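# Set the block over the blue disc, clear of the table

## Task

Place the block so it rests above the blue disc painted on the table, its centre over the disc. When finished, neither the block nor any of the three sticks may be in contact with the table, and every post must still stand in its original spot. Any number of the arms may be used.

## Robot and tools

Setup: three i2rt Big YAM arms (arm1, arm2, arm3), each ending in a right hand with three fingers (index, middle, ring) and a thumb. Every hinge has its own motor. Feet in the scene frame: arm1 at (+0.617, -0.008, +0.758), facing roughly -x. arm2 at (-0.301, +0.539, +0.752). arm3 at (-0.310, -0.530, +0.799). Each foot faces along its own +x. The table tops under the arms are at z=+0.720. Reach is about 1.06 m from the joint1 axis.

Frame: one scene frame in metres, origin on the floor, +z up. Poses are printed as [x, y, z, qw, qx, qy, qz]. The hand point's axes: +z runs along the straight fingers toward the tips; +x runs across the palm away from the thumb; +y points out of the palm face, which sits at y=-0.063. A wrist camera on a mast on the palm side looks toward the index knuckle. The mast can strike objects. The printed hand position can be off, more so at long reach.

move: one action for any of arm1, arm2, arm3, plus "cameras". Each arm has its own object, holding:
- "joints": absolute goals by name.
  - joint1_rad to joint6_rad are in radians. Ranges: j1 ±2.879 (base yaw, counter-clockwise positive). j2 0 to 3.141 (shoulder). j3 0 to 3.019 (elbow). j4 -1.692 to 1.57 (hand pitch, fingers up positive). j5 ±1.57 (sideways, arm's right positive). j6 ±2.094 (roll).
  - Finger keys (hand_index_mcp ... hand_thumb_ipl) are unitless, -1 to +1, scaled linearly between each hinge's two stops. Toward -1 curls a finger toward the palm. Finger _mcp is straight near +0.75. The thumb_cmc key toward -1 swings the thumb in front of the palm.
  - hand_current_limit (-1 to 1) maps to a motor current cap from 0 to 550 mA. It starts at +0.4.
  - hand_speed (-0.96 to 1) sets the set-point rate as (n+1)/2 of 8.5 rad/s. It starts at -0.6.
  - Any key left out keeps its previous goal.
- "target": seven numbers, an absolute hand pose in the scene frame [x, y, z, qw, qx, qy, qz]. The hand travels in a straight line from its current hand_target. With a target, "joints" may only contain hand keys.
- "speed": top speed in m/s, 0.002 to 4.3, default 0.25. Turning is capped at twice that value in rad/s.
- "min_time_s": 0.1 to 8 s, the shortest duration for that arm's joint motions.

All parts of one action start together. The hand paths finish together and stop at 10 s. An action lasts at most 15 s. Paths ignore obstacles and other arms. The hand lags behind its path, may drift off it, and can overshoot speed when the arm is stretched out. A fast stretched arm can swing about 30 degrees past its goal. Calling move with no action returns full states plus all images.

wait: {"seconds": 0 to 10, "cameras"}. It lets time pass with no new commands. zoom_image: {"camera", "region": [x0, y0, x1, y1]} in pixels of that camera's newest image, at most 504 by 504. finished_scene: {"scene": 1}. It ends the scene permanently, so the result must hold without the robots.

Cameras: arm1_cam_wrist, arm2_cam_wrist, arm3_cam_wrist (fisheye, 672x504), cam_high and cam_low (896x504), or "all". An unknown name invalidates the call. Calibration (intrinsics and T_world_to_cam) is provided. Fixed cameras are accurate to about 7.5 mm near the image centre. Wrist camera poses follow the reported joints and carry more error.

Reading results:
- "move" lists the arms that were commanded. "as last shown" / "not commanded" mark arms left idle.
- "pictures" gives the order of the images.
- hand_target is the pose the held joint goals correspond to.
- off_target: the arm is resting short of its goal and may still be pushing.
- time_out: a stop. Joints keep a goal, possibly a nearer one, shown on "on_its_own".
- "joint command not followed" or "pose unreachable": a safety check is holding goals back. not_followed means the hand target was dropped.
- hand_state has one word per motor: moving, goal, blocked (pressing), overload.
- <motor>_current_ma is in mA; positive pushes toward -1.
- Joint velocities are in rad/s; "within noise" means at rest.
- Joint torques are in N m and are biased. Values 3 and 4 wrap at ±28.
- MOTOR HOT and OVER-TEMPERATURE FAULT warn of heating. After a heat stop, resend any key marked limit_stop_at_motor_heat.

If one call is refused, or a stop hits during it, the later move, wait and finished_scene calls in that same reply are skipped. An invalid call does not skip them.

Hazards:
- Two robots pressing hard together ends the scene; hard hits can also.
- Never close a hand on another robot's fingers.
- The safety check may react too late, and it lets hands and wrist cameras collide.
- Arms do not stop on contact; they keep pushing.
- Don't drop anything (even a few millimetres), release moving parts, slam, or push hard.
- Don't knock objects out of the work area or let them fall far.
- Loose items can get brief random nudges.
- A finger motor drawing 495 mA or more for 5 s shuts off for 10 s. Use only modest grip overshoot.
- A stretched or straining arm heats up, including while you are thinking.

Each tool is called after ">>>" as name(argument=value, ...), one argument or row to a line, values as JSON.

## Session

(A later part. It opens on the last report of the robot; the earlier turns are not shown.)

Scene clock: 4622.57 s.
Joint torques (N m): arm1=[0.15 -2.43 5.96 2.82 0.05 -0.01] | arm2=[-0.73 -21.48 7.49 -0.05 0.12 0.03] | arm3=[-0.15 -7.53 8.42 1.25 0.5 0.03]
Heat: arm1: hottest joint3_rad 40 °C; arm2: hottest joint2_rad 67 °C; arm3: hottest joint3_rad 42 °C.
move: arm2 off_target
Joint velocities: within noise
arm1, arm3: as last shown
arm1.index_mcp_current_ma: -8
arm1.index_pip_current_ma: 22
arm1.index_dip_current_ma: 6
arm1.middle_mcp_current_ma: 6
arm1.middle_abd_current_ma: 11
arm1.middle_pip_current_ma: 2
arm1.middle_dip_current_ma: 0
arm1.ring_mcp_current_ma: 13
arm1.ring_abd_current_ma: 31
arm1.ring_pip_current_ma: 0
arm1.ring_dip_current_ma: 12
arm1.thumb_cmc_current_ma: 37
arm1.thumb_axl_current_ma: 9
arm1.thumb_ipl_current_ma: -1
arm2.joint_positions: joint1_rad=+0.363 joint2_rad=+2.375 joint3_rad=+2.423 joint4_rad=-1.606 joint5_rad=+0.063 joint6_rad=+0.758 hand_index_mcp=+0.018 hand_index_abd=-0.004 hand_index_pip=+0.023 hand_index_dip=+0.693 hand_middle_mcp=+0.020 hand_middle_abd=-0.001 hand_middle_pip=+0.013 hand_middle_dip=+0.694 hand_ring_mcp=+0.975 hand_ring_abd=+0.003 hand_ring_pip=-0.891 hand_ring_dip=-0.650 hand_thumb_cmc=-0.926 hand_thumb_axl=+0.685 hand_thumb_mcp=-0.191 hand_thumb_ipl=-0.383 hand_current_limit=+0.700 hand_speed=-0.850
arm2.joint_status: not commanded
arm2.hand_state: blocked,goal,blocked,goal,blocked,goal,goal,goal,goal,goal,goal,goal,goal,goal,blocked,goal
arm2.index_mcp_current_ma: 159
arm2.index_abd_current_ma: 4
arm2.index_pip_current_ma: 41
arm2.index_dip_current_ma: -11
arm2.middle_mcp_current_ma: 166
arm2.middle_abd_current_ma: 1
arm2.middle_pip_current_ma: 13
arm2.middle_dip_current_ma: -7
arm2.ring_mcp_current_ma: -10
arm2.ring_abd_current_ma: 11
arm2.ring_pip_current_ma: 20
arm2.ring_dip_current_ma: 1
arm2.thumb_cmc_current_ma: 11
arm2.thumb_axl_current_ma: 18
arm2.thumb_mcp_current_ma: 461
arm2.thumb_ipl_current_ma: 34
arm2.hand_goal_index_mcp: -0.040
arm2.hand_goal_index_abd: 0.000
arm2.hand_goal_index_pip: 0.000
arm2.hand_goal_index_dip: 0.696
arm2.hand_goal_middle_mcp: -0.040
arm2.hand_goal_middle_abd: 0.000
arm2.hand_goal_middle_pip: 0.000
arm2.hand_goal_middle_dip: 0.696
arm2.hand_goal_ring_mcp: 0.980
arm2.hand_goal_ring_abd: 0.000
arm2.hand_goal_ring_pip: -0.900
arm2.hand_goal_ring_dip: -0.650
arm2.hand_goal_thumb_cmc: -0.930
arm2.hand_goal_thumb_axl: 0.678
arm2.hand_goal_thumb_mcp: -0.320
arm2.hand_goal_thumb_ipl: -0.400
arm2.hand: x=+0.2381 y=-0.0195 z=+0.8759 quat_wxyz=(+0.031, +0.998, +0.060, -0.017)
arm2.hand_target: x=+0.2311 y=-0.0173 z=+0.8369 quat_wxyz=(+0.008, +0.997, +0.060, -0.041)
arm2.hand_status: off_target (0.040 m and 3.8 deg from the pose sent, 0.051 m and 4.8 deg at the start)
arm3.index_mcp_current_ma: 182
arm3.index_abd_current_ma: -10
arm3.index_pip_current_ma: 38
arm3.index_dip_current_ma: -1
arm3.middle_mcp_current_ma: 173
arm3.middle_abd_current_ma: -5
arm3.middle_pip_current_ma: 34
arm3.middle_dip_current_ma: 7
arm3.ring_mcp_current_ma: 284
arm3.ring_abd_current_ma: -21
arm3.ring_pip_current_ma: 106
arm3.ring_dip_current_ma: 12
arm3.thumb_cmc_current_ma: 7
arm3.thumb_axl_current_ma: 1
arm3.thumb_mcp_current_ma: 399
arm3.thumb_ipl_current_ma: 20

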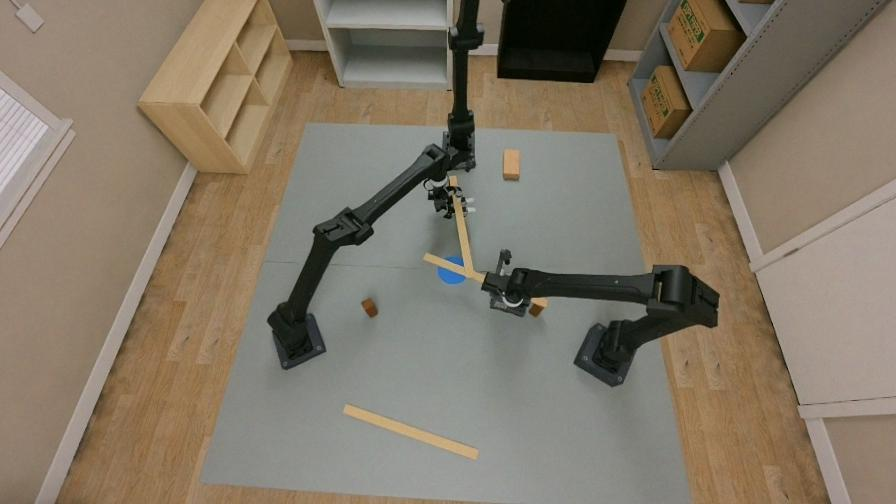

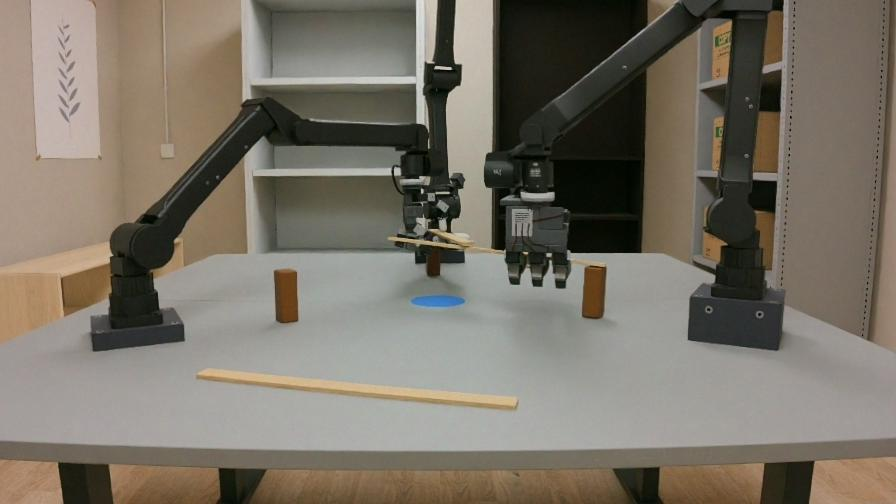

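>>> move(
  arm2={"target": [0.228, -0.015, 0.828, 0.004, 0.997, 0.060, -0.055], "speed": 0.05},
  cameras=["cam_high","cam_low"],
)

>>> zoom_image(
  camera="cam_high",
  region=[400, 140, 560, 330],
)

>>> zoom_image(
  camera="cam_low",
  region=[370, 180, 520, 280],
)

Scene clock: 4636.97 s.
Joint torques (N m): arm1=[0.15 -2.43 5.94 2.82 0.05 -0.01] | arm2=[-0.56 -21.19 7.42 -0.16 0.37 0.07] | arm3=[-0.09 -7.71 8.42 1.24 0.5 0.02]
Heat: arm1: hottest joint3_rad 40 °C; arm2: hottest joint2_rad 64 °C; arm3: hottest joint3_rad 42 °C.
move: arm2 off_target
Joint velocities: within noise
arm1, arm3: as last shown
arm1.index_mcp_current_ma: -4
arm1.index_abd_current_ma: 11
arm1.index_pip_current_ma: 17
arm1.index_dip_current_ma: 3
arm1.middle_mcp_current_ma: 3
arm1.middle_abd_current_ma: 17
arm1.middle_pip_current_ma: 5
arm1.ring_mcp_current_ma: 11
arm1.ring_abd_current_ma: 25
arm1.ring_pip_current_ma: -5
arm1.ring_dip_current_ma: 16
arm1.thumb_cmc_current_ma: 30
arm1.thumb_axl_current_ma: 6
arm1.thumb_mcp_current_ma: -12
arm1.thumb_ipl_current_ma: 3
arm2.joint_positions: joint1_rad=+0.363 joint2_rad=+2.383 joint3_rad=+2.415 joint4_rad=-1.615 joint5_rad=+0.071 joint6_rad=+0.758 hand_index_mcp=+0.018 hand_index_abd=-0.004 hand_index_pip=+0.023 hand_index_dip=+0.693 hand_middle_mcp=+0.020 hand_middle_abd=-0.001 hand_middle_pip=+0.013 hand_middle_dip=+0.694 hand_ring_mcp=+0.975 hand_ring_abd=+0.003 hand_ring_pip=-0.891 hand_ring_dip=-0.650 hand_thumb_cmc=-0.926 hand_thumb_axl=+0.685 hand_thumb_mcp=-0.191 hand_thumb_ipl=-0.383 hand_current_limit=+0.700 hand_speed=-0.850
arm2.joint_status: not commanded
arm2.hand_state: blocked,goal,blocked,goal,blocked,goal,goal,goal,goal,goal,goal,goal,goal,goal,blocked,goal
arm2.index_mcp_current_ma: 155
arm2.index_abd_current_ma: 4
arm2.index_pip_current_ma: 37
arm2.index_dip_current_ma: -8
arm2.middle_mcp_current_ma: 167
arm2.middle_abd_current_ma: 0
arm2.middle_pip_current_ma: 19
arm2.middle_dip_current_ma: -13
arm2.ring_mcp_current_ma: -8
arm2.ring_abd_current_ma: 12
arm2.ring_pip_current_ma: 20
arm2.ring_dip_current_ma: 2
arm2.thumb_cmc_current_ma: 14
arm2.thumb_axl_current_ma: 18
arm2.thumb_mcp_current_ma: 463
arm2.thumb_ipl_current_ma: 33
arm2.hand_goal_index_mcp: -0.040
arm2.hand_goal_index_abd: 0.000
arm2.hand_goal_index_pip: 0.000
arm2.hand_goal_index_dip: 0.696
arm2.hand_goal_middle_mcp: -0.040
arm2.hand_goal_middle_abd: 0.000
arm2.hand_goal_middle_pip: 0.000
arm2.hand_goal_middle_dip: 0.696
arm2.hand_goal_ring_mcp: 0.980
arm2.hand_goal_ring_abd: 0.000
arm2.hand_goal_ring_pip: -0.900
arm2.hand_goal_ring_dip: -0.650
arm2.hand_goal_thumb_cmc: -0.930
arm2.hand_goal_thumb_axl: 0.678
arm2.hand_goal_thumb_mcp: -0.320
arm2.hand_goal_thumb_ipl: -0.400
arm2.hand: x=+0.2342 y=-0.0180 z=+0.8673 quat_wxyz=(+0.025, +0.997, +0.060, -0.029)
arm2.hand_target: x=+0.2272 y=-0.0145 z=+0.8291 quat_wxyz=(+0.004, +0.997, +0.060, -0.055)
arm2.hand_status: off_target (0.040 m and 3.9 deg from the pose sent, 0.049 m and 5.3 deg at the start)
arm3.index_mcp_current_ma: 196
arm3.index_abd_current_ma: -11
arm3.index_pip_current_ma: 40
arm3.index_dip_current_ma: -6
arm3.middle_mcp_current_ma: 193
arm3.middle_abd_current_ma: -6
arm3.middle_pip_current_ma: 38
arm3.middle_dip_current_ma: 9
arm3.ring_mcp_current_ma: 262
arm3.ring_abd_current_ma: -15
arm3.ring_pip_current_ma: 128
arm3.ring_dip_current_ma: 10
arm3.thumb_cmc_current_ma: -8
arm3.thumb_axl_current_ma: 17
arm3.thumb_mcp_current_ma: 405
arm3.thumb_ipl_current_ma: 26

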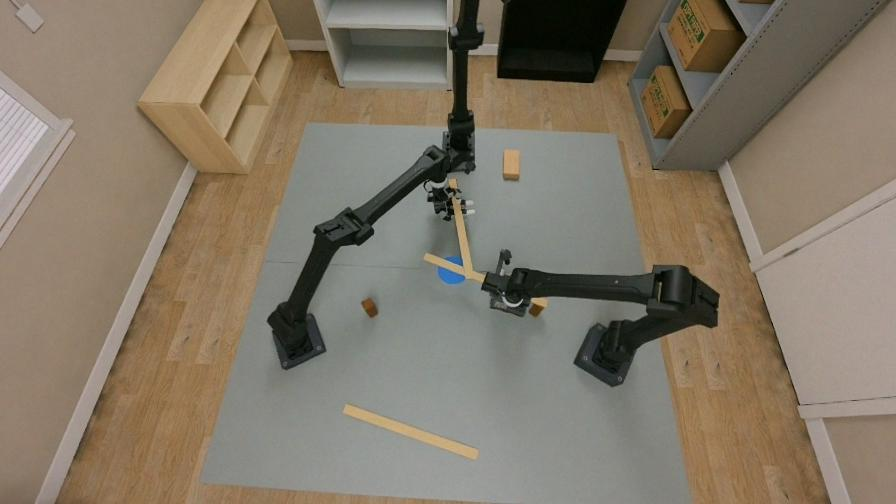

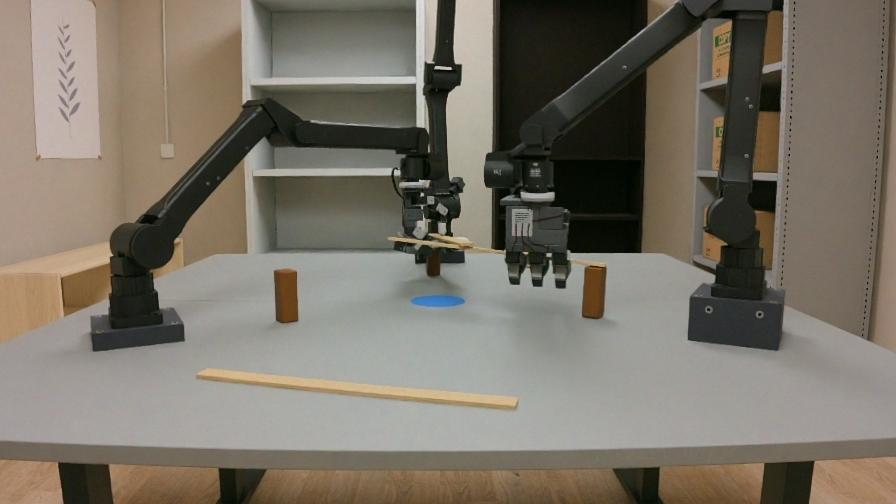

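Scaled by 2.653 from the camera's image (finer frame: 1280x720).

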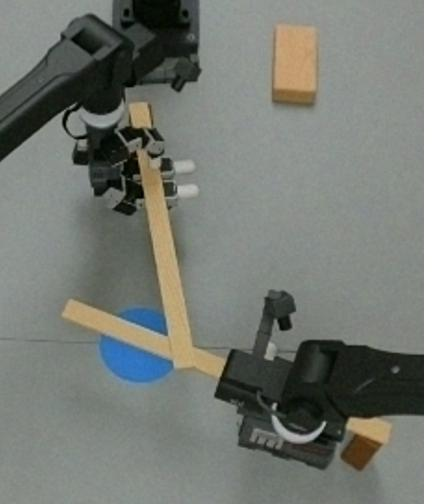

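Scaled by 3.360 from the camera's image (finer frame: 1280x720).

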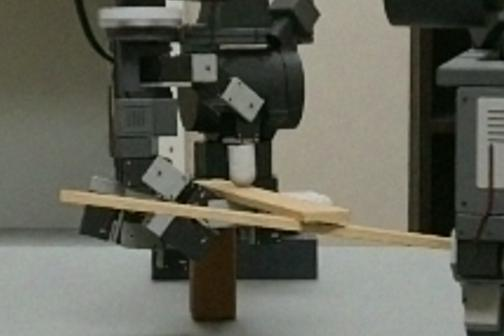

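>>> zoom_image(
  camera="cam_high",
  region=[425, 160, 485, 230],
)

>>> zoom_image(
  camera="cam_low",
  region=[400, 220, 480, 285],
)

Scaled by 7.200 from the camera's image (finer frame: 1280x720).

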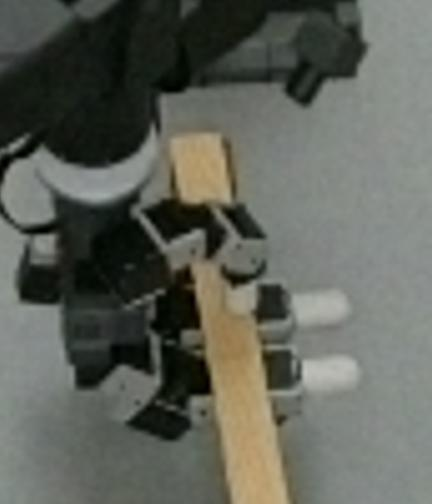

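Scaled by 6.300 from the camera's image (finer frame: 1280x720).

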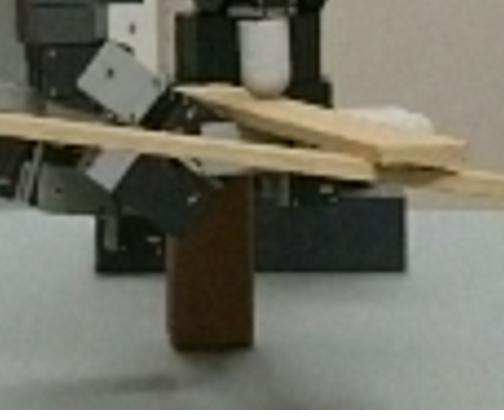

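>>> move(
  arm2={"target": [0.227, -0.0145, 0.820, 0.004, 0.997, 0.060, -0.055], "speed": 0.05},
  cameras=["cam_high","cam_low"],
)

>>> zoom_image(
  camera="cam_high",
  region=[425, 160, 485, 230],
)

>>> zoom_image(
  camera="cam_low",
  region=[370, 180, 520, 280],
)

Scene clock: 4664.50 s.
Joint torques (N m): arm1=[0.09 -2.43 5.94 2.84 0.05 0] | arm2=[-0.5 -21.6 6.42 0.4 0.21 0.07] | arm3=[-0.03 -7.59 8.55 1.22 0.51 0.03]
Heat: arm1: hottest joint3_rad 40 °C; arm2: hottest joint2_rad 66 °C; arm3: hottest joint3_rad 42 °C.
move: arm2 off_target
Joint velocities: within noise
arm1, arm3: as last shown
arm1.index_mcp_current_ma: -5
arm1.index_abd_current_ma: 3
arm1.index_pip_current_ma: 20
arm1.index_dip_current_ma: 5
arm1.middle_mcp_current_ma: 2
arm1.middle_abd_current_ma: 15
arm1.middle_pip_current_ma: 9
arm1.middle_dip_current_ma: 3
arm1.ring_mcp_current_ma: 9
arm1.ring_abd_current_ma: 31
arm1.ring_pip_current_ma: -4
arm1.ring_dip_current_ma: 8
arm1.thumb_cmc_current_ma: 34
arm1.thumb_axl_current_ma: 8
arm1.thumb_mcp_current_ma: -10
arm1.thumb_ipl_current_ma: -2
arm2.joint_positions: joint1_rad=+0.363 joint2_rad=+2.383 joint3_rad=+2.400 joint4_rad=-1.606 joint5_rad=+0.074 joint6_rad=+0.758 hand_index_mcp=+0.019 hand_index_abd=-0.004 hand_index_pip=+0.023 hand_index_dip=+0.693 hand_middle_mcp=+0.019 hand_middle_abd=-0.001 hand_middle_pip=+0.013 hand_middle_dip=+0.694 hand_ring_mcp=+0.975 hand_ring_abd=+0.003 hand_ring_pip=-0.891 hand_ring_dip=-0.650 hand_thumb_cmc=-0.926 hand_thumb_axl=+0.685 hand_thumb_mcp=-0.192 hand_thumb_ipl=-0.384 hand_current_limit=+0.700 hand_speed=-0.850
arm2.joint_status: not commanded
arm2.hand_state: blocked,goal,blocked,goal,blocked,goal,goal,goal,goal,goal,goal,goal,goal,goal,blocked,goal
arm2.index_mcp_current_ma: 157
arm2.index_abd_current_ma: 3
arm2.index_pip_current_ma: 42
arm2.index_dip_current_ma: -10
arm2.middle_mcp_current_ma: 167
arm2.middle_abd_current_ma: 2
arm2.middle_pip_current_ma: 10
arm2.middle_dip_current_ma: -10
arm2.ring_mcp_current_ma: -8
arm2.ring_abd_current_ma: 9
arm2.ring_pip_current_ma: 19
arm2.ring_dip_current_ma: 5
arm2.thumb_cmc_current_ma: 11
arm2.thumb_axl_current_ma: 11
arm2.thumb_mcp_current_ma: 457
arm2.thumb_ipl_current_ma: 32
arm2.hand_goal_index_mcp: -0.040
arm2.hand_goal_index_abd: 0.000
arm2.hand_goal_index_pip: 0.000
arm2.hand_goal_index_dip: 0.696
arm2.hand_goal_middle_mcp: -0.040
arm2.hand_goal_middle_abd: 0.000
arm2.hand_goal_middle_pip: 0.000
arm2.hand_goal_middle_dip: 0.696
arm2.hand_goal_ring_mcp: 0.980
arm2.hand_goal_ring_abd: 0.000
arm2.hand_goal_ring_pip: -0.900
arm2.hand_goal_ring_dip: -0.650
arm2.hand_goal_thumb_cmc: -0.930
arm2.hand_goal_thumb_axl: 0.678
arm2.hand_goal_thumb_mcp: -0.320
arm2.hand_goal_thumb_ipl: -0.400
arm2.hand: x=+0.2327 y=-0.0176 z=+0.8615 quat_wxyz=(+0.025, +0.997, +0.060, -0.032)
arm2.hand_target: x=+0.2260 y=-0.0138 z=+0.8211 quat_wxyz=(+0.004, +0.997, +0.060, -0.055)
arm2.hand_status: off_target (0.042 m and 3.5 deg from the pose sent, 0.048 m and 3.9 deg at the start)
arm3.joint_positions: joint1_rad=+0.205 joint2_rad=+1.486 joint3_rad=+0.844 joint4_rad=-0.911 joint5_rad=-0.003 joint6_rad=+1.519 hand_index_mcp=+0.043 hand_index_abd=-0.015 hand_index_pip=+0.032 hand_index_dip=+0.697 hand_middle_mcp=+0.017 hand_middle_abd=-0.011 hand_middle_pip=+0.020 hand_middle_dip=+0.695 hand_ring_mcp=-0.015 hand_ring_abd=-0.020 hand_ring_pip=+0.014 hand_ring_dip=+0.694 hand_thumb_cmc=-0.564 hand_thumb_axl=+0.685 hand_thumb_mcp=-0.230 hand_thumb_ipl=-0.331 hand_current_limit=+0.700 hand_speed=-0.600
arm3.hand_state: blocked,goal,blocked,goal,blocked,goal,blocked,goal,blocked,blocked,blocked,goal,goal,goal,blocked,goal
arm3.index_mcp_current_ma: 198
arm3.index_abd_current_ma: -15
arm3.index_pip_current_ma: 46
arm3.index_dip_current_ma: 0
arm3.middle_mcp_current_ma: 181
arm3.middle_abd_current_ma: -4
arm3.middle_pip_current_ma: 27
arm3.middle_dip_current_ma: 6
arm3.ring_mcp_current_ma: 282
arm3.ring_abd_current_ma: -3
arm3.ring_pip_current_ma: 120
arm3.ring_dip_current_ma: 5
arm3.thumb_cmc_current_ma: 13
arm3.thumb_axl_current_ma: 22
arm3.thumb_mcp_current_ma: 410
arm3.thumb_ipl_current_ma: 16
arm3.hand: x=-0.1175 y=-0.2260 z=+0.8343 quat_wxyz=(-0.005, +0.796, +0.605, +0.004)
arm3.hand_target: x=-0.1171 y=-0.2205 z=+0.8341 quat_wxyz=(-0.009, +0.796, +0.605, +0.012)

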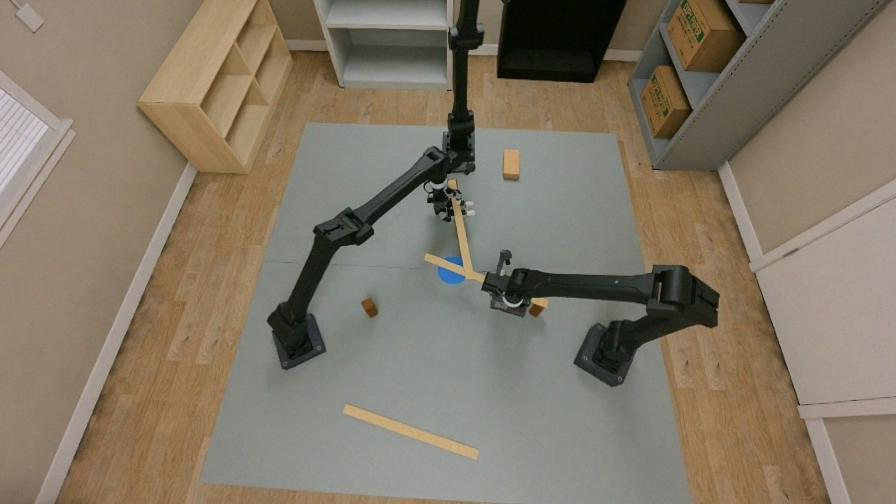

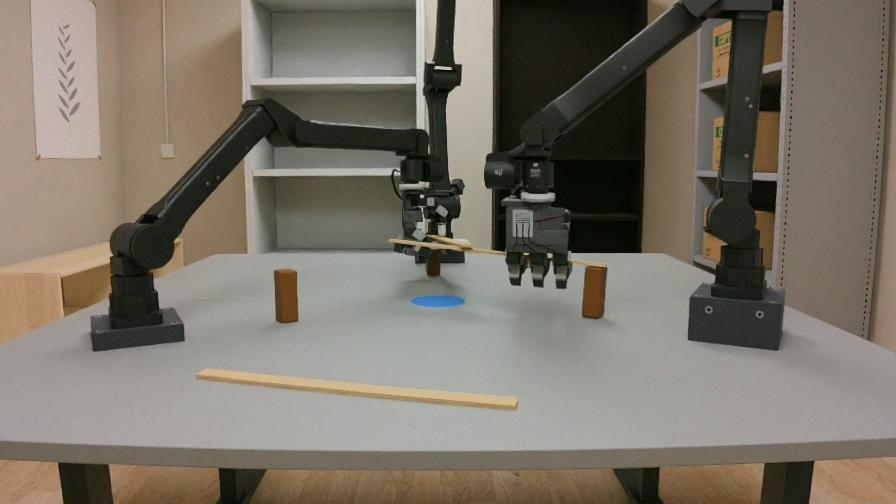

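Scaled by 7.200 from the camera's image (finer frame: 1280x720).

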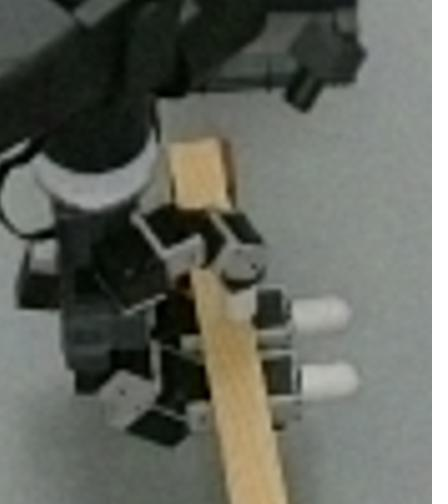

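Scaled by 3.360 from the camera's image (finer frame: 1280x720).

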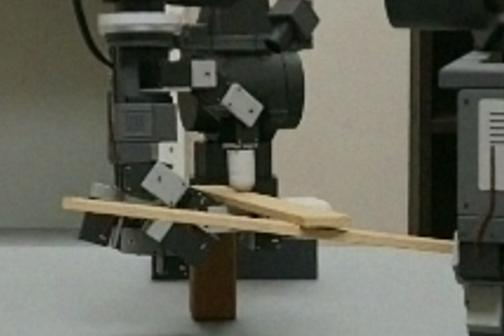

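>>> move(
  cameras=["arm2_cam_wrist","arm1_cam_wrist","arm3_cam_wrist"],
)

Scene clock: 4679.53 s.
Joint torques (N m): arm1=[0.09 -2.43 5.94 2.84 0.05 0] | arm2=[-0.5 -21.66 6.41 0.4 0.21 0.08] | arm3=[-0.09 -7.71 8.53 1.21 0.49 0.02]
Heat: arm1: hottest joint3_rad 40 °C; arm2: hottest joint2_rad 66 °C; arm3: hottest joint3_rad 41 °C.
Joint velocities: within noise
arm1.joint_positions: joint1_rad=+0.250 joint2_rad=+1.438 joint3_rad=+2.828 joint4_rad=-1.330 joint5_rad=-0.023 joint6_rad=+1.049 hand_index_mcp=+1.000 hand_index_abd=+0.256 hand_index_pip=-0.482 hand_index_dip=+0.007 hand_middle_mcp=+0.763 hand_middle_abd=+0.145 hand_middle_pip=+0.577 hand_middle_dip=+0.696 hand_ring_mcp=+0.762 hand_ring_abd=-0.087 hand_ring_pip=+0.577 hand_ring_dip=+0.696 hand_thumb_cmc=-0.545 hand_thumb_axl=+0.683 hand_thumb_mcp=-0.784 hand_thumb_ipl=+0.168 hand_current_limit=+0.400 hand_speed=-0.600
arm1.joint_status: not commanded
arm1.hand_state: overload,goal,goal,goal,goal,goal,goal,goal,goal,blocked,goal,goal,blocked,goal,goal,goal
arm1.index_mcp_current_ma: -7
arm1.index_abd_current_ma: 4
arm1.index_pip_current_ma: 23
arm1.index_dip_current_ma: 2
arm1.middle_mcp_current_ma: -2
arm1.middle_abd_current_ma: 14
arm1.middle_pip_current_ma: -3
arm1.middle_dip_current_ma: -4
arm1.ring_mcp_current_ma: 13
arm1.ring_abd_current_ma: 34
arm1.ring_pip_current_ma: -5
arm1.ring_dip_current_ma: 10
arm1.thumb_cmc_current_ma: 32
arm1.thumb_axl_current_ma: 11
arm1.thumb_mcp_current_ma: -13
arm1.thumb_ipl_current_ma: -3
arm1.hand_goal_index_mcp: 0.754
arm1.hand_goal_index_abd: 0.250
arm1.hand_goal_index_pip: -0.500
arm1.hand_goal_index_dip: 0.000
arm1.hand_goal_middle_mcp: 0.754
arm1.hand_goal_middle_abd: 0.140
arm1.hand_goal_middle_pip: 0.576
arm1.hand_goal_middle_dip: 0.696
arm1.hand_goal_ring_mcp: 0.754
arm1.hand_goal_ring_abd: -0.140
arm1.hand_goal_ring_pip: 0.576
arm1.hand_goal_ring_dip: 0.696
arm1.hand_goal_thumb_cmc: -0.570
arm1.hand_goal_thumb_axl: 0.678
arm1.hand_goal_thumb_mcp: -0.780
arm1.hand_goal_thumb_ipl: 0.168
arm1.hand: x=+0.2486 y=-0.0272 z=+1.6844 quat_wxyz=(+0.722, +0.274, -0.631, -0.082) (m; scene frame)
arm1.hand_target: x=+0.2482 y=-0.0274 z=+1.6884 quat_wxyz=(+0.727, +0.272, -0.626, -0.083) (m; scene frame)
arm1.hand_status: not commanded
arm2.joint_positions: joint1_rad=+0.363 joint2_rad=+2.383 joint3_rad=+2.400 joint4_rad=-1.606 joint5_rad=+0.074 joint6_rad=+0.758 hand_index_mcp=+0.019 hand_index_abd=-0.004 hand_index_pip=+0.023 hand_index_dip=+0.693 hand_middle_mcp=+0.019 hand_middle_abd=-0.001 hand_middle_pip=+0.013 hand_middle_dip=+0.694 hand_ring_mcp=+0.975 hand_ring_abd=+0.003 hand_ring_pip=-0.891 hand_ring_dip=-0.650 hand_thumb_cmc=-0.926 hand_thumb_axl=+0.685 hand_thumb_mcp=-0.192 hand_thumb_ipl=-0.384 hand_current_limit=+0.700 hand_speed=-0.850
arm2.joint_status: not commanded
arm2.hand_state: blocked,goal,blocked,goal,blocked,goal,goal,goal,goal,goal,goal,goal,goal,goal,blocked,goal
arm2.index_mcp_current_ma: 157
arm2.index_abd_current_ma: 5
arm2.index_pip_current_ma: 38
arm2.index_dip_current_ma: -9
arm2.middle_mcp_current_ma: 169
arm2.middle_abd_current_ma: 2
arm2.middle_pip_current_ma: 13
arm2.middle_dip_current_ma: -13
arm2.ring_mcp_current_ma: -8
arm2.ring_abd_current_ma: 13
arm2.ring_pip_current_ma: 17
arm2.ring_dip_current_ma: 5
arm2.thumb_cmc_current_ma: 12
arm2.thumb_axl_current_ma: 19
arm2.thumb_mcp_current_ma: 460
arm2.thumb_ipl_current_ma: 35
arm2.hand_goal_index_mcp: -0.040
arm2.hand_goal_index_abd: 0.000
arm2.hand_goal_index_pip: 0.000
arm2.hand_goal_index_dip: 0.696
arm2.hand_goal_middle_mcp: -0.040
arm2.hand_goal_middle_abd: 0.000
arm2.hand_goal_middle_pip: 0.000
arm2.hand_goal_middle_dip: 0.696
arm2.hand_goal_ring_mcp: 0.980
arm2.hand_goal_ring_abd: 0.000
arm2.hand_goal_ring_pip: -0.900
arm2.hand_goal_ring_dip: -0.650
arm2.hand_goal_thumb_cmc: -0.930
arm2.hand_goal_thumb_axl: 0.678
arm2.hand_goal_thumb_mcp: -0.320
arm2.hand_goal_thumb_ipl: -0.400
arm2.hand: x=+0.2327 y=-0.0176 z=+0.8615 quat_wxyz=(+0.025, +0.997, +0.060, -0.032) (m; scene frame)
arm2.hand_target: x=+0.2260 y=-0.0138 z=+0.8211 quat_wxyz=(+0.004, +0.997, +0.060, -0.055) (m; scene frame)
arm2.hand_status: off_target (0.042 m and 3.5 deg from the pose sent, 0.048 m and 3.9 deg at the start)
arm3.joint_positions: joint1_rad=+0.205 joint2_rad=+1.486 joint3_rad=+0.844 joint4_rad=-0.911 joint5_rad=-0.003 joint6_rad=+1.519 hand_index_mcp=+0.043 hand_index_abd=-0.015 hand_index_pip=+0.032 hand_index_dip=+0.697 hand_middle_mcp=+0.017 hand_middle_abd=-0.011 hand_middle_pip=+0.020 hand_middle_dip=+0.695 hand_ring_mcp=-0.015 hand_ring_abd=-0.020 hand_ring_pip=+0.014 hand_ring_dip=+0.694 hand_thumb_cmc=-0.564 hand_thumb_axl=+0.685 hand_thumb_mcp=-0.230 hand_thumb_ipl=-0.331 hand_current_limit=+0.700 hand_speed=-0.600
arm3.joint_status: not commanded
arm3.hand_state: blocked,goal,blocked,goal,blocked,goal,blocked,goal,blocked,blocked,blocked,goal,goal,goal,blocked,goal
arm3.index_mcp_current_ma: 175
arm3.index_abd_current_ma: -6
arm3.index_pip_current_ma: 53
arm3.index_dip_current_ma: -2
arm3.middle_mcp_current_ma: 175
arm3.middle_abd_current_ma: 3
arm3.middle_pip_current_ma: 29
arm3.middle_dip_current_ma: 5
arm3.ring_mcp_current_ma: 288
arm3.ring_abd_current_ma: -19
arm3.ring_pip_current_ma: 109
arm3.ring_dip_current_ma: -9
arm3.thumb_cmc_current_ma: 5
arm3.thumb_axl_current_ma: 15
arm3.thumb_mcp_current_ma: 411
arm3.thumb_ipl_current_ma: 19
arm3.hand_goal_index_mcp: -0.062
arm3.hand_goal_index_abd: 0.000
arm3.hand_goal_index_pip: 0.000
arm3.hand_goal_index_dip: 0.696
arm3.hand_goal_middle_mcp: -0.088
arm3.hand_goal_middle_abd: 0.000
arm3.hand_goal_middle_pip: -0.014
arm3.hand_goal_middle_dip: 0.696
arm3.hand_goal_ring_mcp: -0.170
arm3.hand_goal_ring_abd: 0.000
arm3.hand_goal_ring_pip: -0.058
arm3.hand_goal_ring_dip: 0.696
arm3.hand_goal_thumb_cmc: -0.570
arm3.hand_goal_thumb_axl: 0.678
arm3.hand_goal_thumb_mcp: -0.392
arm3.hand_goal_thumb_ipl: -0.344
arm3.hand: x=-0.1175 y=-0.2260 z=+0.8343 quat_wxyz=(-0.005, +0.796, +0.605, +0.004) (m; scene frame)
arm3.hand_target: x=-0.1171 y=-0.2205 z=+0.8341 quat_wxyz=(-0.009, +0.796, +0.605, +0.012) (m; scene frame)
arm3.hand_status: not commanded
pictures: arm1_cam_wrist, arm2_cam_wrist, arm3_cam_wrist
camera_calibration:
arm1_cam_wrist: T_world_to_cam=[[-0.24873, 0.90055, -0.35656, 0.71152], [0.73895, -0.06155, -0.67094, 0.89531], [-0.62616, -0.43036, -0.65016, 1.362]] pos_world=[0.36822, 0.0005, 1.73992]
arm2_cam_wrist: T_world_to_cam=[[-0.71515, -0.69325, 0.08925, 0.1137], [-0.44219, 0.54761, 0.71035, -0.54219], [-0.54132, 0.46854, -0.69817, 0.85855]] pos_world=[0.30631, -0.02654, 0.97441]
arm3_cam_wrist: T_world_to_cam=[[0.41043, -0.91063, -0.04783, -0.08229], [-0.60409, -0.31081, 0.7338, -0.79946], [-0.68309, -0.27228, -0.67768, 0.5452]] pos_world=[-0.07675, -0.17497, 0.95218]

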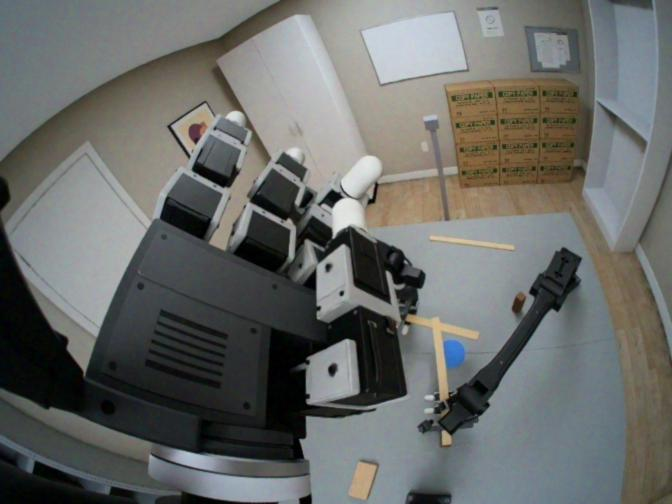

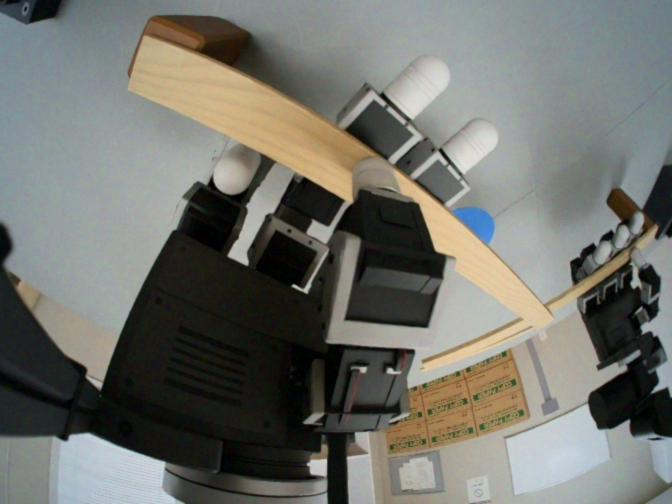

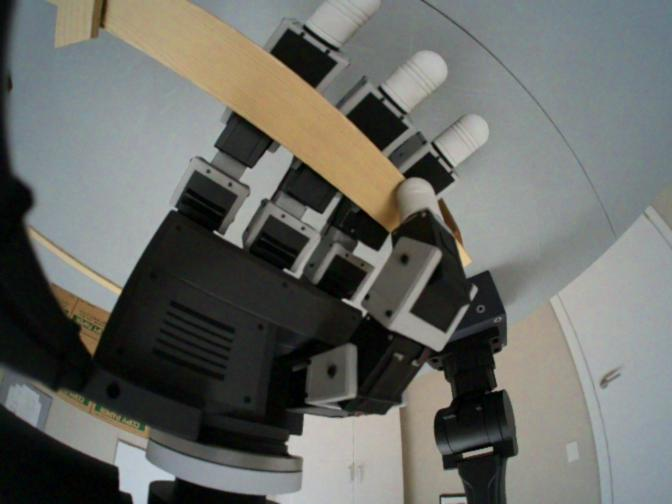

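>>> zoom_image(
  camera="arm2_cam_wrist",
  region=[110, 0, 310, 150],
)

>>> zoom_image(
  camera="arm2_cam_wrist",
  region=[400, 200, 600, 370],
)

Scaled by 2.520 from the camera's image (finer frame: 960x720).

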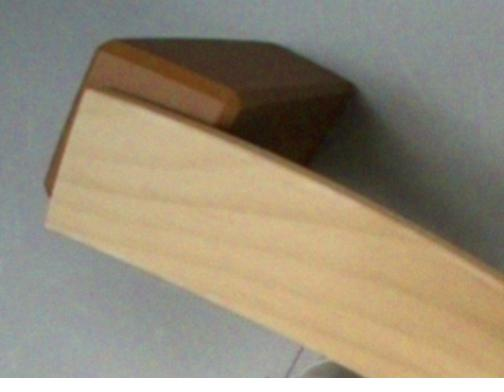

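Scaled by 2.520 from the camera's image (finer frame: 960x720).

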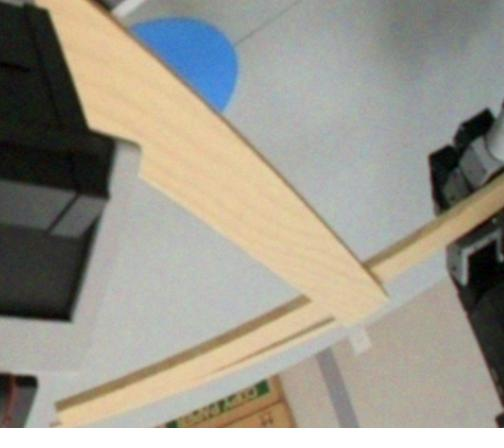

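>>> move(
  arm2={"target": [0.227, -0.0145, 0.815, 0.004, 0.997, 0.060, -0.058], "speed": 0.05},
  cameras=["arm2_cam_wrist","cam_low","cam_high"],
)

>>> zoom_image(
  camera="arm2_cam_wrist",
  region=[110, 0, 310, 150],
)

>>> zoom_image(
  camera="arm2_cam_wrist",
  region=[400, 200, 600, 370],
)

>>> zoom_image(
  camera="cam_low",
  region=[370, 180, 520, 280],
)

Scene clock: 4715.73 s.
Joint torques (N m): arm1=[0.09 -2.43 5.96 2.84 0.05 0] | arm2=[-0.38 -21.25 6.28 0.42 0.24 0.08] | arm3=[-0.15 -7.59 8.53 1.22 0.5 0.03]
Heat: arm1: hottest joint3_rad 40 °C; arm2: hottest joint2_rad 67 °C; arm3: hottest joint3_rad 41 °C.
move: arm2 off_target
Joint velocities: within noise
arm1, arm3: as last shown
arm1.index_mcp_current_ma: -4
arm1.index_pip_current_ma: 21
arm1.middle_mcp_current_ma: 0
arm1.middle_abd_current_ma: 8
arm1.middle_pip_current_ma: 7
arm1.middle_dip_current_ma: 0
arm1.ring_abd_current_ma: 32
arm1.ring_pip_current_ma: -1
arm1.ring_dip_current_ma: 4
arm1.thumb_cmc_current_ma: 38
arm1.thumb_axl_current_ma: 12
arm1.thumb_mcp_current_ma: -21
arm1.thumb_ipl_current_ma: 1
arm2.joint_positions: joint1_rad=+0.363 joint2_rad=+2.383 joint3_rad=+2.398 joint4_rad=-1.601 joint5_rad=+0.078 joint6_rad=+0.758 hand_index_mcp=+0.019 hand_index_abd=-0.004 hand_index_pip=+0.023 hand_index_dip=+0.693 hand_middle_mcp=+0.019 hand_middle_abd=-0.001 hand_middle_pip=+0.013 hand_middle_dip=+0.694 hand_ring_mcp=+0.975 hand_ring_abd=+0.003 hand_ring_pip=-0.891 hand_ring_dip=-0.650 hand_thumb_cmc=-0.926 hand_thumb_axl=+0.684 hand_thumb_mcp=-0.191 hand_thumb_ipl=-0.386 hand_current_limit=+0.700 hand_speed=-0.850
arm2.joint_status: not commanded
arm2.hand_state: blocked,goal,blocked,goal,blocked,goal,goal,goal,goal,goal,goal,goal,goal,goal,blocked,goal
arm2.index_mcp_current_ma: 156
arm2.index_abd_current_ma: -2
arm2.index_pip_current_ma: 43
arm2.index_dip_current_ma: -14
arm2.middle_mcp_current_ma: 165
arm2.middle_abd_current_ma: 0
arm2.middle_pip_current_ma: 14
arm2.middle_dip_current_ma: -11
arm2.ring_mcp_current_ma: -9
arm2.ring_abd_current_ma: 12
arm2.ring_pip_current_ma: 21
arm2.ring_dip_current_ma: 0
arm2.thumb_cmc_current_ma: 9
arm2.thumb_axl_current_ma: 13
arm2.thumb_mcp_current_ma: 461
arm2.thumb_ipl_current_ma: 30
arm2.hand_goal_index_mcp: -0.040
arm2.hand_goal_index_abd: 0.000
arm2.hand_goal_index_pip: 0.000
arm2.hand_goal_index_dip: 0.696
arm2.hand_goal_middle_mcp: -0.040
arm2.hand_goal_middle_abd: 0.000
arm2.hand_goal_middle_pip: 0.000
arm2.hand_goal_middle_dip: 0.696
arm2.hand_goal_ring_mcp: 0.980
arm2.hand_goal_ring_abd: 0.000
arm2.hand_goal_ring_pip: -0.900
arm2.hand_goal_ring_dip: -0.650
arm2.hand_goal_thumb_cmc: -0.930
arm2.hand_goal_thumb_axl: 0.678
arm2.hand_goal_thumb_mcp: -0.320
arm2.hand_goal_thumb_ipl: -0.400
arm2.hand: x=+0.2329 y=-0.0185 z=+0.8611 quat_wxyz=(+0.027, +0.997, +0.060, -0.032)
arm2.hand_target: x=+0.2258 y=-0.0136 z=+0.8163 quat_wxyz=(+0.004, +0.997, +0.060, -0.058)
arm2.hand_status: off_target (0.047 m and 3.9 deg from the pose sent, 0.047 m and 3.7 deg at the start)
arm3.joint_positions: joint1_rad=+0.205 joint2_rad=+1.487 joint3_rad=+0.844 joint4_rad=-0.911 joint5_rad=-0.003 joint6_rad=+1.519 hand_index_mcp=+0.043 hand_index_abd=-0.015 hand_index_pip=+0.032 hand_index_dip=+0.697 hand_middle_mcp=+0.017 hand_middle_abd=-0.011 hand_middle_pip=+0.021 hand_middle_dip=+0.695 hand_ring_mcp=-0.015 hand_ring_abd=-0.020 hand_ring_pip=+0.015 hand_ring_dip=+0.694 hand_thumb_cmc=-0.564 hand_thumb_axl=+0.685 hand_thumb_mcp=-0.230 hand_thumb_ipl=-0.331 hand_current_limit=+0.700 hand_speed=-0.600
arm3.index_mcp_current_ma: 183
arm3.index_abd_current_ma: -3
arm3.index_pip_current_ma: 33
arm3.index_dip_current_ma: 6
arm3.middle_mcp_current_ma: 185
arm3.middle_abd_current_ma: -6
arm3.middle_pip_current_ma: 34
arm3.middle_dip_current_ma: 10
arm3.ring_mcp_current_ma: 283
arm3.ring_abd_current_ma: -20
arm3.ring_pip_current_ma: 112
arm3.ring_dip_current_ma: 13
arm3.thumb_cmc_current_ma: 14
arm3.thumb_axl_current_ma: 21
arm3.thumb_mcp_current_ma: 412
arm3.hand: x=-0.1175 y=-0.2261 z=+0.8342 quat_wxyz=(-0.005, +0.796, +0.605, +0.004)
arm3.hand_target: x=-0.1171 y=-0.2206 z=+0.8340 quat_wxyz=(-0.009, +0.796, +0.605, +0.012)
pictures: arm2_cam_wrist, cam_high, cam_low
arm2_cam_wrist: T_world_to_cam=[[-0.71511, -0.69288, 0.09234, 0.11058], [-0.44233, 0.55084, 0.70776, -0.53894], [-0.54126, 0.46528, -0.7004, 0.86063]] pos_world=[0.30651, -0.02694, 0.97401]

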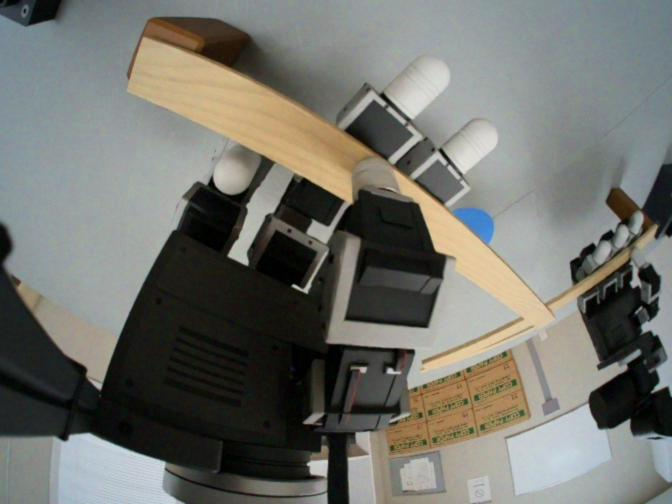

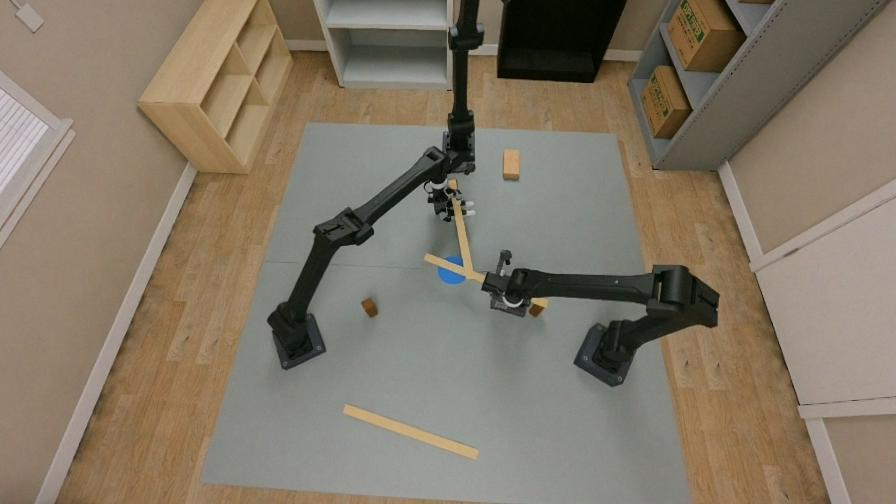

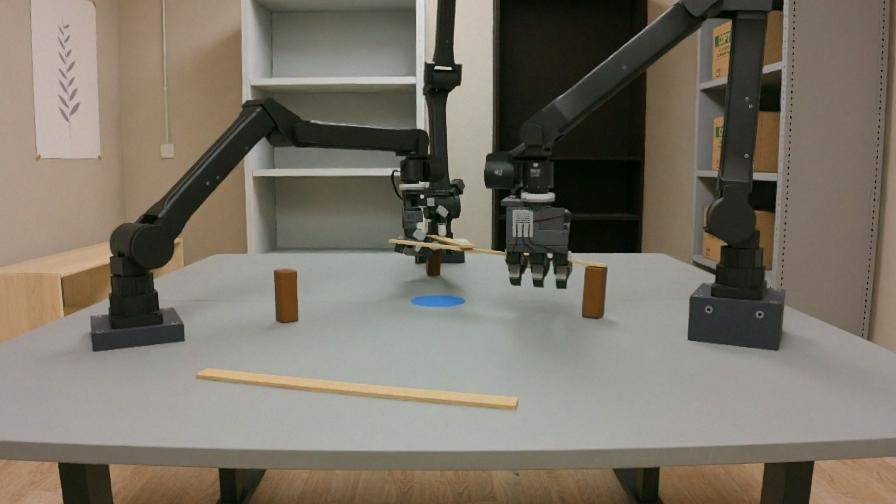

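Scaled by 2.520 from the camera's image (finer frame: 960x720).

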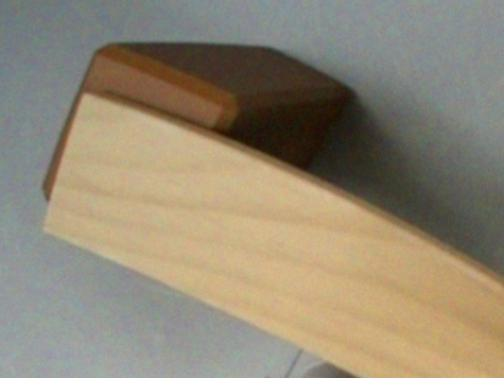

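Scaled by 2.520 from the camera's image (finer frame: 960x720).

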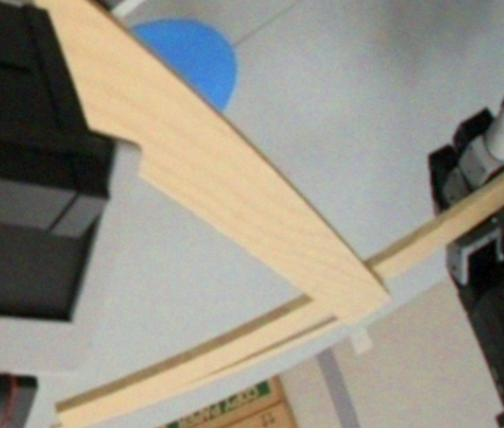

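Scaled by 3.360 from the camera's image (finer frame: 1280x720).

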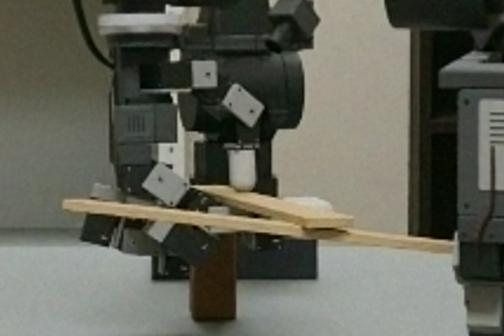

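>>> move(
  arm2={"target": [0.227, -0.0145, 0.824, 0.006, 0.997, 0.060, -0.056], "speed": 0.05, "joints": {"hand_speed": -0.9, "hand_index_mcp": -0.02, "hand_middle_mcp": -0.02, "hand_thumb_mcp": -0.277}},
  cameras=["arm2_cam_wrist"],
)

>>> zoom_image(
  camera="arm2_cam_wrist",
  region=[110, 0, 310, 150],
)

Scene clock: 4733.20 s.
Joint torques (N m): arm1=[0.09 -2.43 5.94 2.84 0.05 0] | arm2=[-0.44 -21.66 7.31 -0.12 0.21 0.08] | arm3=[-0.09 -7.65 8.65 1.24 0.51 0.02]
Heat: arm1: hottest joint3_rad 40 °C; arm2: hottest joint2_rad 68 °C; arm3: hottest joint3_rad 41 °C.
move: arm2 off_target
Joint velocities: within noise
arm1, arm3: as last shown
arm1.index_mcp_current_ma: -2
arm1.index_abd_current_ma: 5
arm1.index_pip_current_ma: 16
arm1.index_dip_current_ma: 4
arm1.middle_mcp_current_ma: 8
arm1.middle_abd_current_ma: 10
arm1.middle_pip_current_ma: 5
arm1.ring_mcp_current_ma: 7
arm1.ring_abd_current_ma: 25
arm1.ring_pip_current_ma: -5
arm1.ring_dip_current_ma: 5
arm1.thumb_cmc_current_ma: 29
arm1.thumb_axl_current_ma: 5
arm1.thumb_mcp_current_ma: -14
arm1.thumb_ipl_current_ma: -1
arm2.joint_positions: joint1_rad=+0.363 joint2_rad=+2.383 joint3_rad=+2.396 joint4_rad=-1.600 joint5_rad=+0.079 joint6_rad=+0.758 hand_index_mcp=+0.023 hand_index_abd=-0.004 hand_index_pip=+0.023 hand_index_dip=+0.693 hand_middle_mcp=+0.021 hand_middle_abd=-0.001 hand_middle_pip=+0.013 hand_middle_dip=+0.694 hand_ring_mcp=+0.975 hand_ring_abd=+0.003 hand_ring_pip=-0.891 hand_ring_dip=-0.650 hand_thumb_cmc=-0.926 hand_thumb_axl=+0.684 hand_thumb_mcp=-0.192 hand_thumb_ipl=-0.387 hand_current_limit=+0.700 hand_speed=-0.900
arm2.joint_status: hand_index_mcp off_target (ended at +0.023, target -0.020); hand_middle_mcp off_target (ended at +0.021, target -0.020); hand_thumb_mcp off_target (ended at -0.192, target -0.277); the others done
arm2.hand_state: blocked,goal,blocked,goal,blocked,goal,goal,goal,goal,goal,goal,goal,goal,goal,blocked,goal
arm2.index_mcp_current_ma: 109
arm2.index_abd_current_ma: 2
arm2.index_pip_current_ma: 42
arm2.index_dip_current_ma: -9
arm2.middle_mcp_current_ma: 105
arm2.middle_abd_current_ma: 4
arm2.middle_pip_current_ma: 14
arm2.middle_dip_current_ma: -15
arm2.ring_mcp_current_ma: -8
arm2.ring_abd_current_ma: 8
arm2.ring_pip_current_ma: 22
arm2.ring_dip_current_ma: 5
arm2.thumb_cmc_current_ma: 9
arm2.thumb_axl_current_ma: 15
arm2.thumb_mcp_current_ma: 305
arm2.thumb_ipl_current_ma: 20
arm2.hand_goal_index_mcp: -0.020
arm2.hand_goal_index_abd: 0.000
arm2.hand_goal_index_pip: 0.000
arm2.hand_goal_index_dip: 0.696
arm2.hand_goal_middle_mcp: -0.020
arm2.hand_goal_middle_abd: 0.000
arm2.hand_goal_middle_pip: 0.000
arm2.hand_goal_middle_dip: 0.696
arm2.hand_goal_ring_mcp: 0.980
arm2.hand_goal_ring_abd: 0.000
arm2.hand_goal_ring_pip: -0.900
arm2.hand_goal_ring_dip: -0.650
arm2.hand_goal_thumb_cmc: -0.930
arm2.hand_goal_thumb_axl: 0.678
arm2.hand_goal_thumb_mcp: -0.276
arm2.hand_goal_thumb_ipl: -0.400
arm2.hand: x=+0.2326 y=-0.0186 z=+0.8604 quat_wxyz=(+0.027, +0.997, +0.060, -0.033)
arm2.hand_target: x=+0.2263 y=-0.0141 z=+0.8248 quat_wxyz=(+0.006, +0.997, +0.060, -0.056)
arm2.hand_status: off_target (0.037 m and 3.6 deg from the pose sent, 0.038 m and 3.6 deg at the start)
arm3.joint_positions: joint1_rad=+0.205 joint2_rad=+1.487 joint3_rad=+0.843 joint4_rad=-0.911 joint5_rad=-0.003 joint6_rad=+1.519 hand_index_mcp=+0.042 hand_index_abd=-0.015 hand_index_pip=+0.032 hand_index_dip=+0.697 hand_middle_mcp=+0.017 hand_middle_abd=-0.011 hand_middle_pip=+0.021 hand_middle_dip=+0.695 hand_ring_mcp=-0.014 hand_ring_abd=-0.021 hand_ring_pip=+0.016 hand_ring_dip=+0.694 hand_thumb_cmc=-0.565 hand_thumb_axl=+0.684 hand_thumb_mcp=-0.230 hand_thumb_ipl=-0.331 hand_current_limit=+0.700 hand_speed=-0.600
arm3.index_mcp_current_ma: 187
arm3.index_abd_current_ma: -1
arm3.index_pip_current_ma: 29
arm3.middle_mcp_current_ma: 163
arm3.middle_abd_current_ma: -5
arm3.middle_dip_current_ma: 5
arm3.ring_mcp_current_ma: 286
arm3.ring_abd_current_ma: -21
arm3.ring_pip_current_ma: 116
arm3.ring_dip_current_ma: -13
arm3.thumb_cmc_current_ma: 1
arm3.thumb_axl_current_ma: 30
arm3.thumb_mcp_current_ma: 399
arm3.thumb_ipl_current_ma: 21
arm3.hand: x=-0.1177 y=-0.2266 z=+0.8339 quat_wxyz=(-0.005, +0.796, +0.605, +0.004)
arm3.hand_target: x=-0.1170 y=-0.2205 z=+0.8341 quat_wxyz=(-0.009, +0.796, +0.605, +0.012)
arm2_cam_wrist: T_world_to_cam=[[-0.71498, -0.69286, 0.09355, 0.10937], [-0.44139, 0.5511, 0.70814, -0.53907], [-0.5422, 0.46501, -0.69985, 0.85976]] pos_world=[0.30641, -0.02694, 0.97321]

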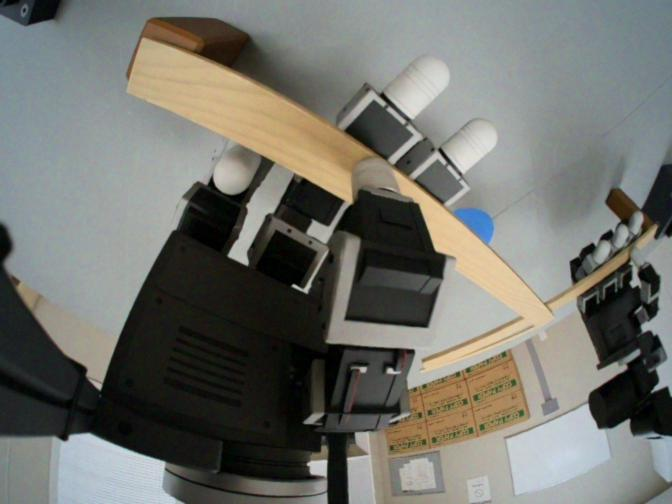

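Scaled by 2.520 from the camera's image (finer frame: 960x720).

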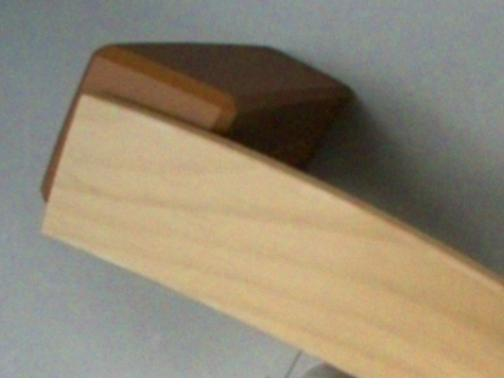

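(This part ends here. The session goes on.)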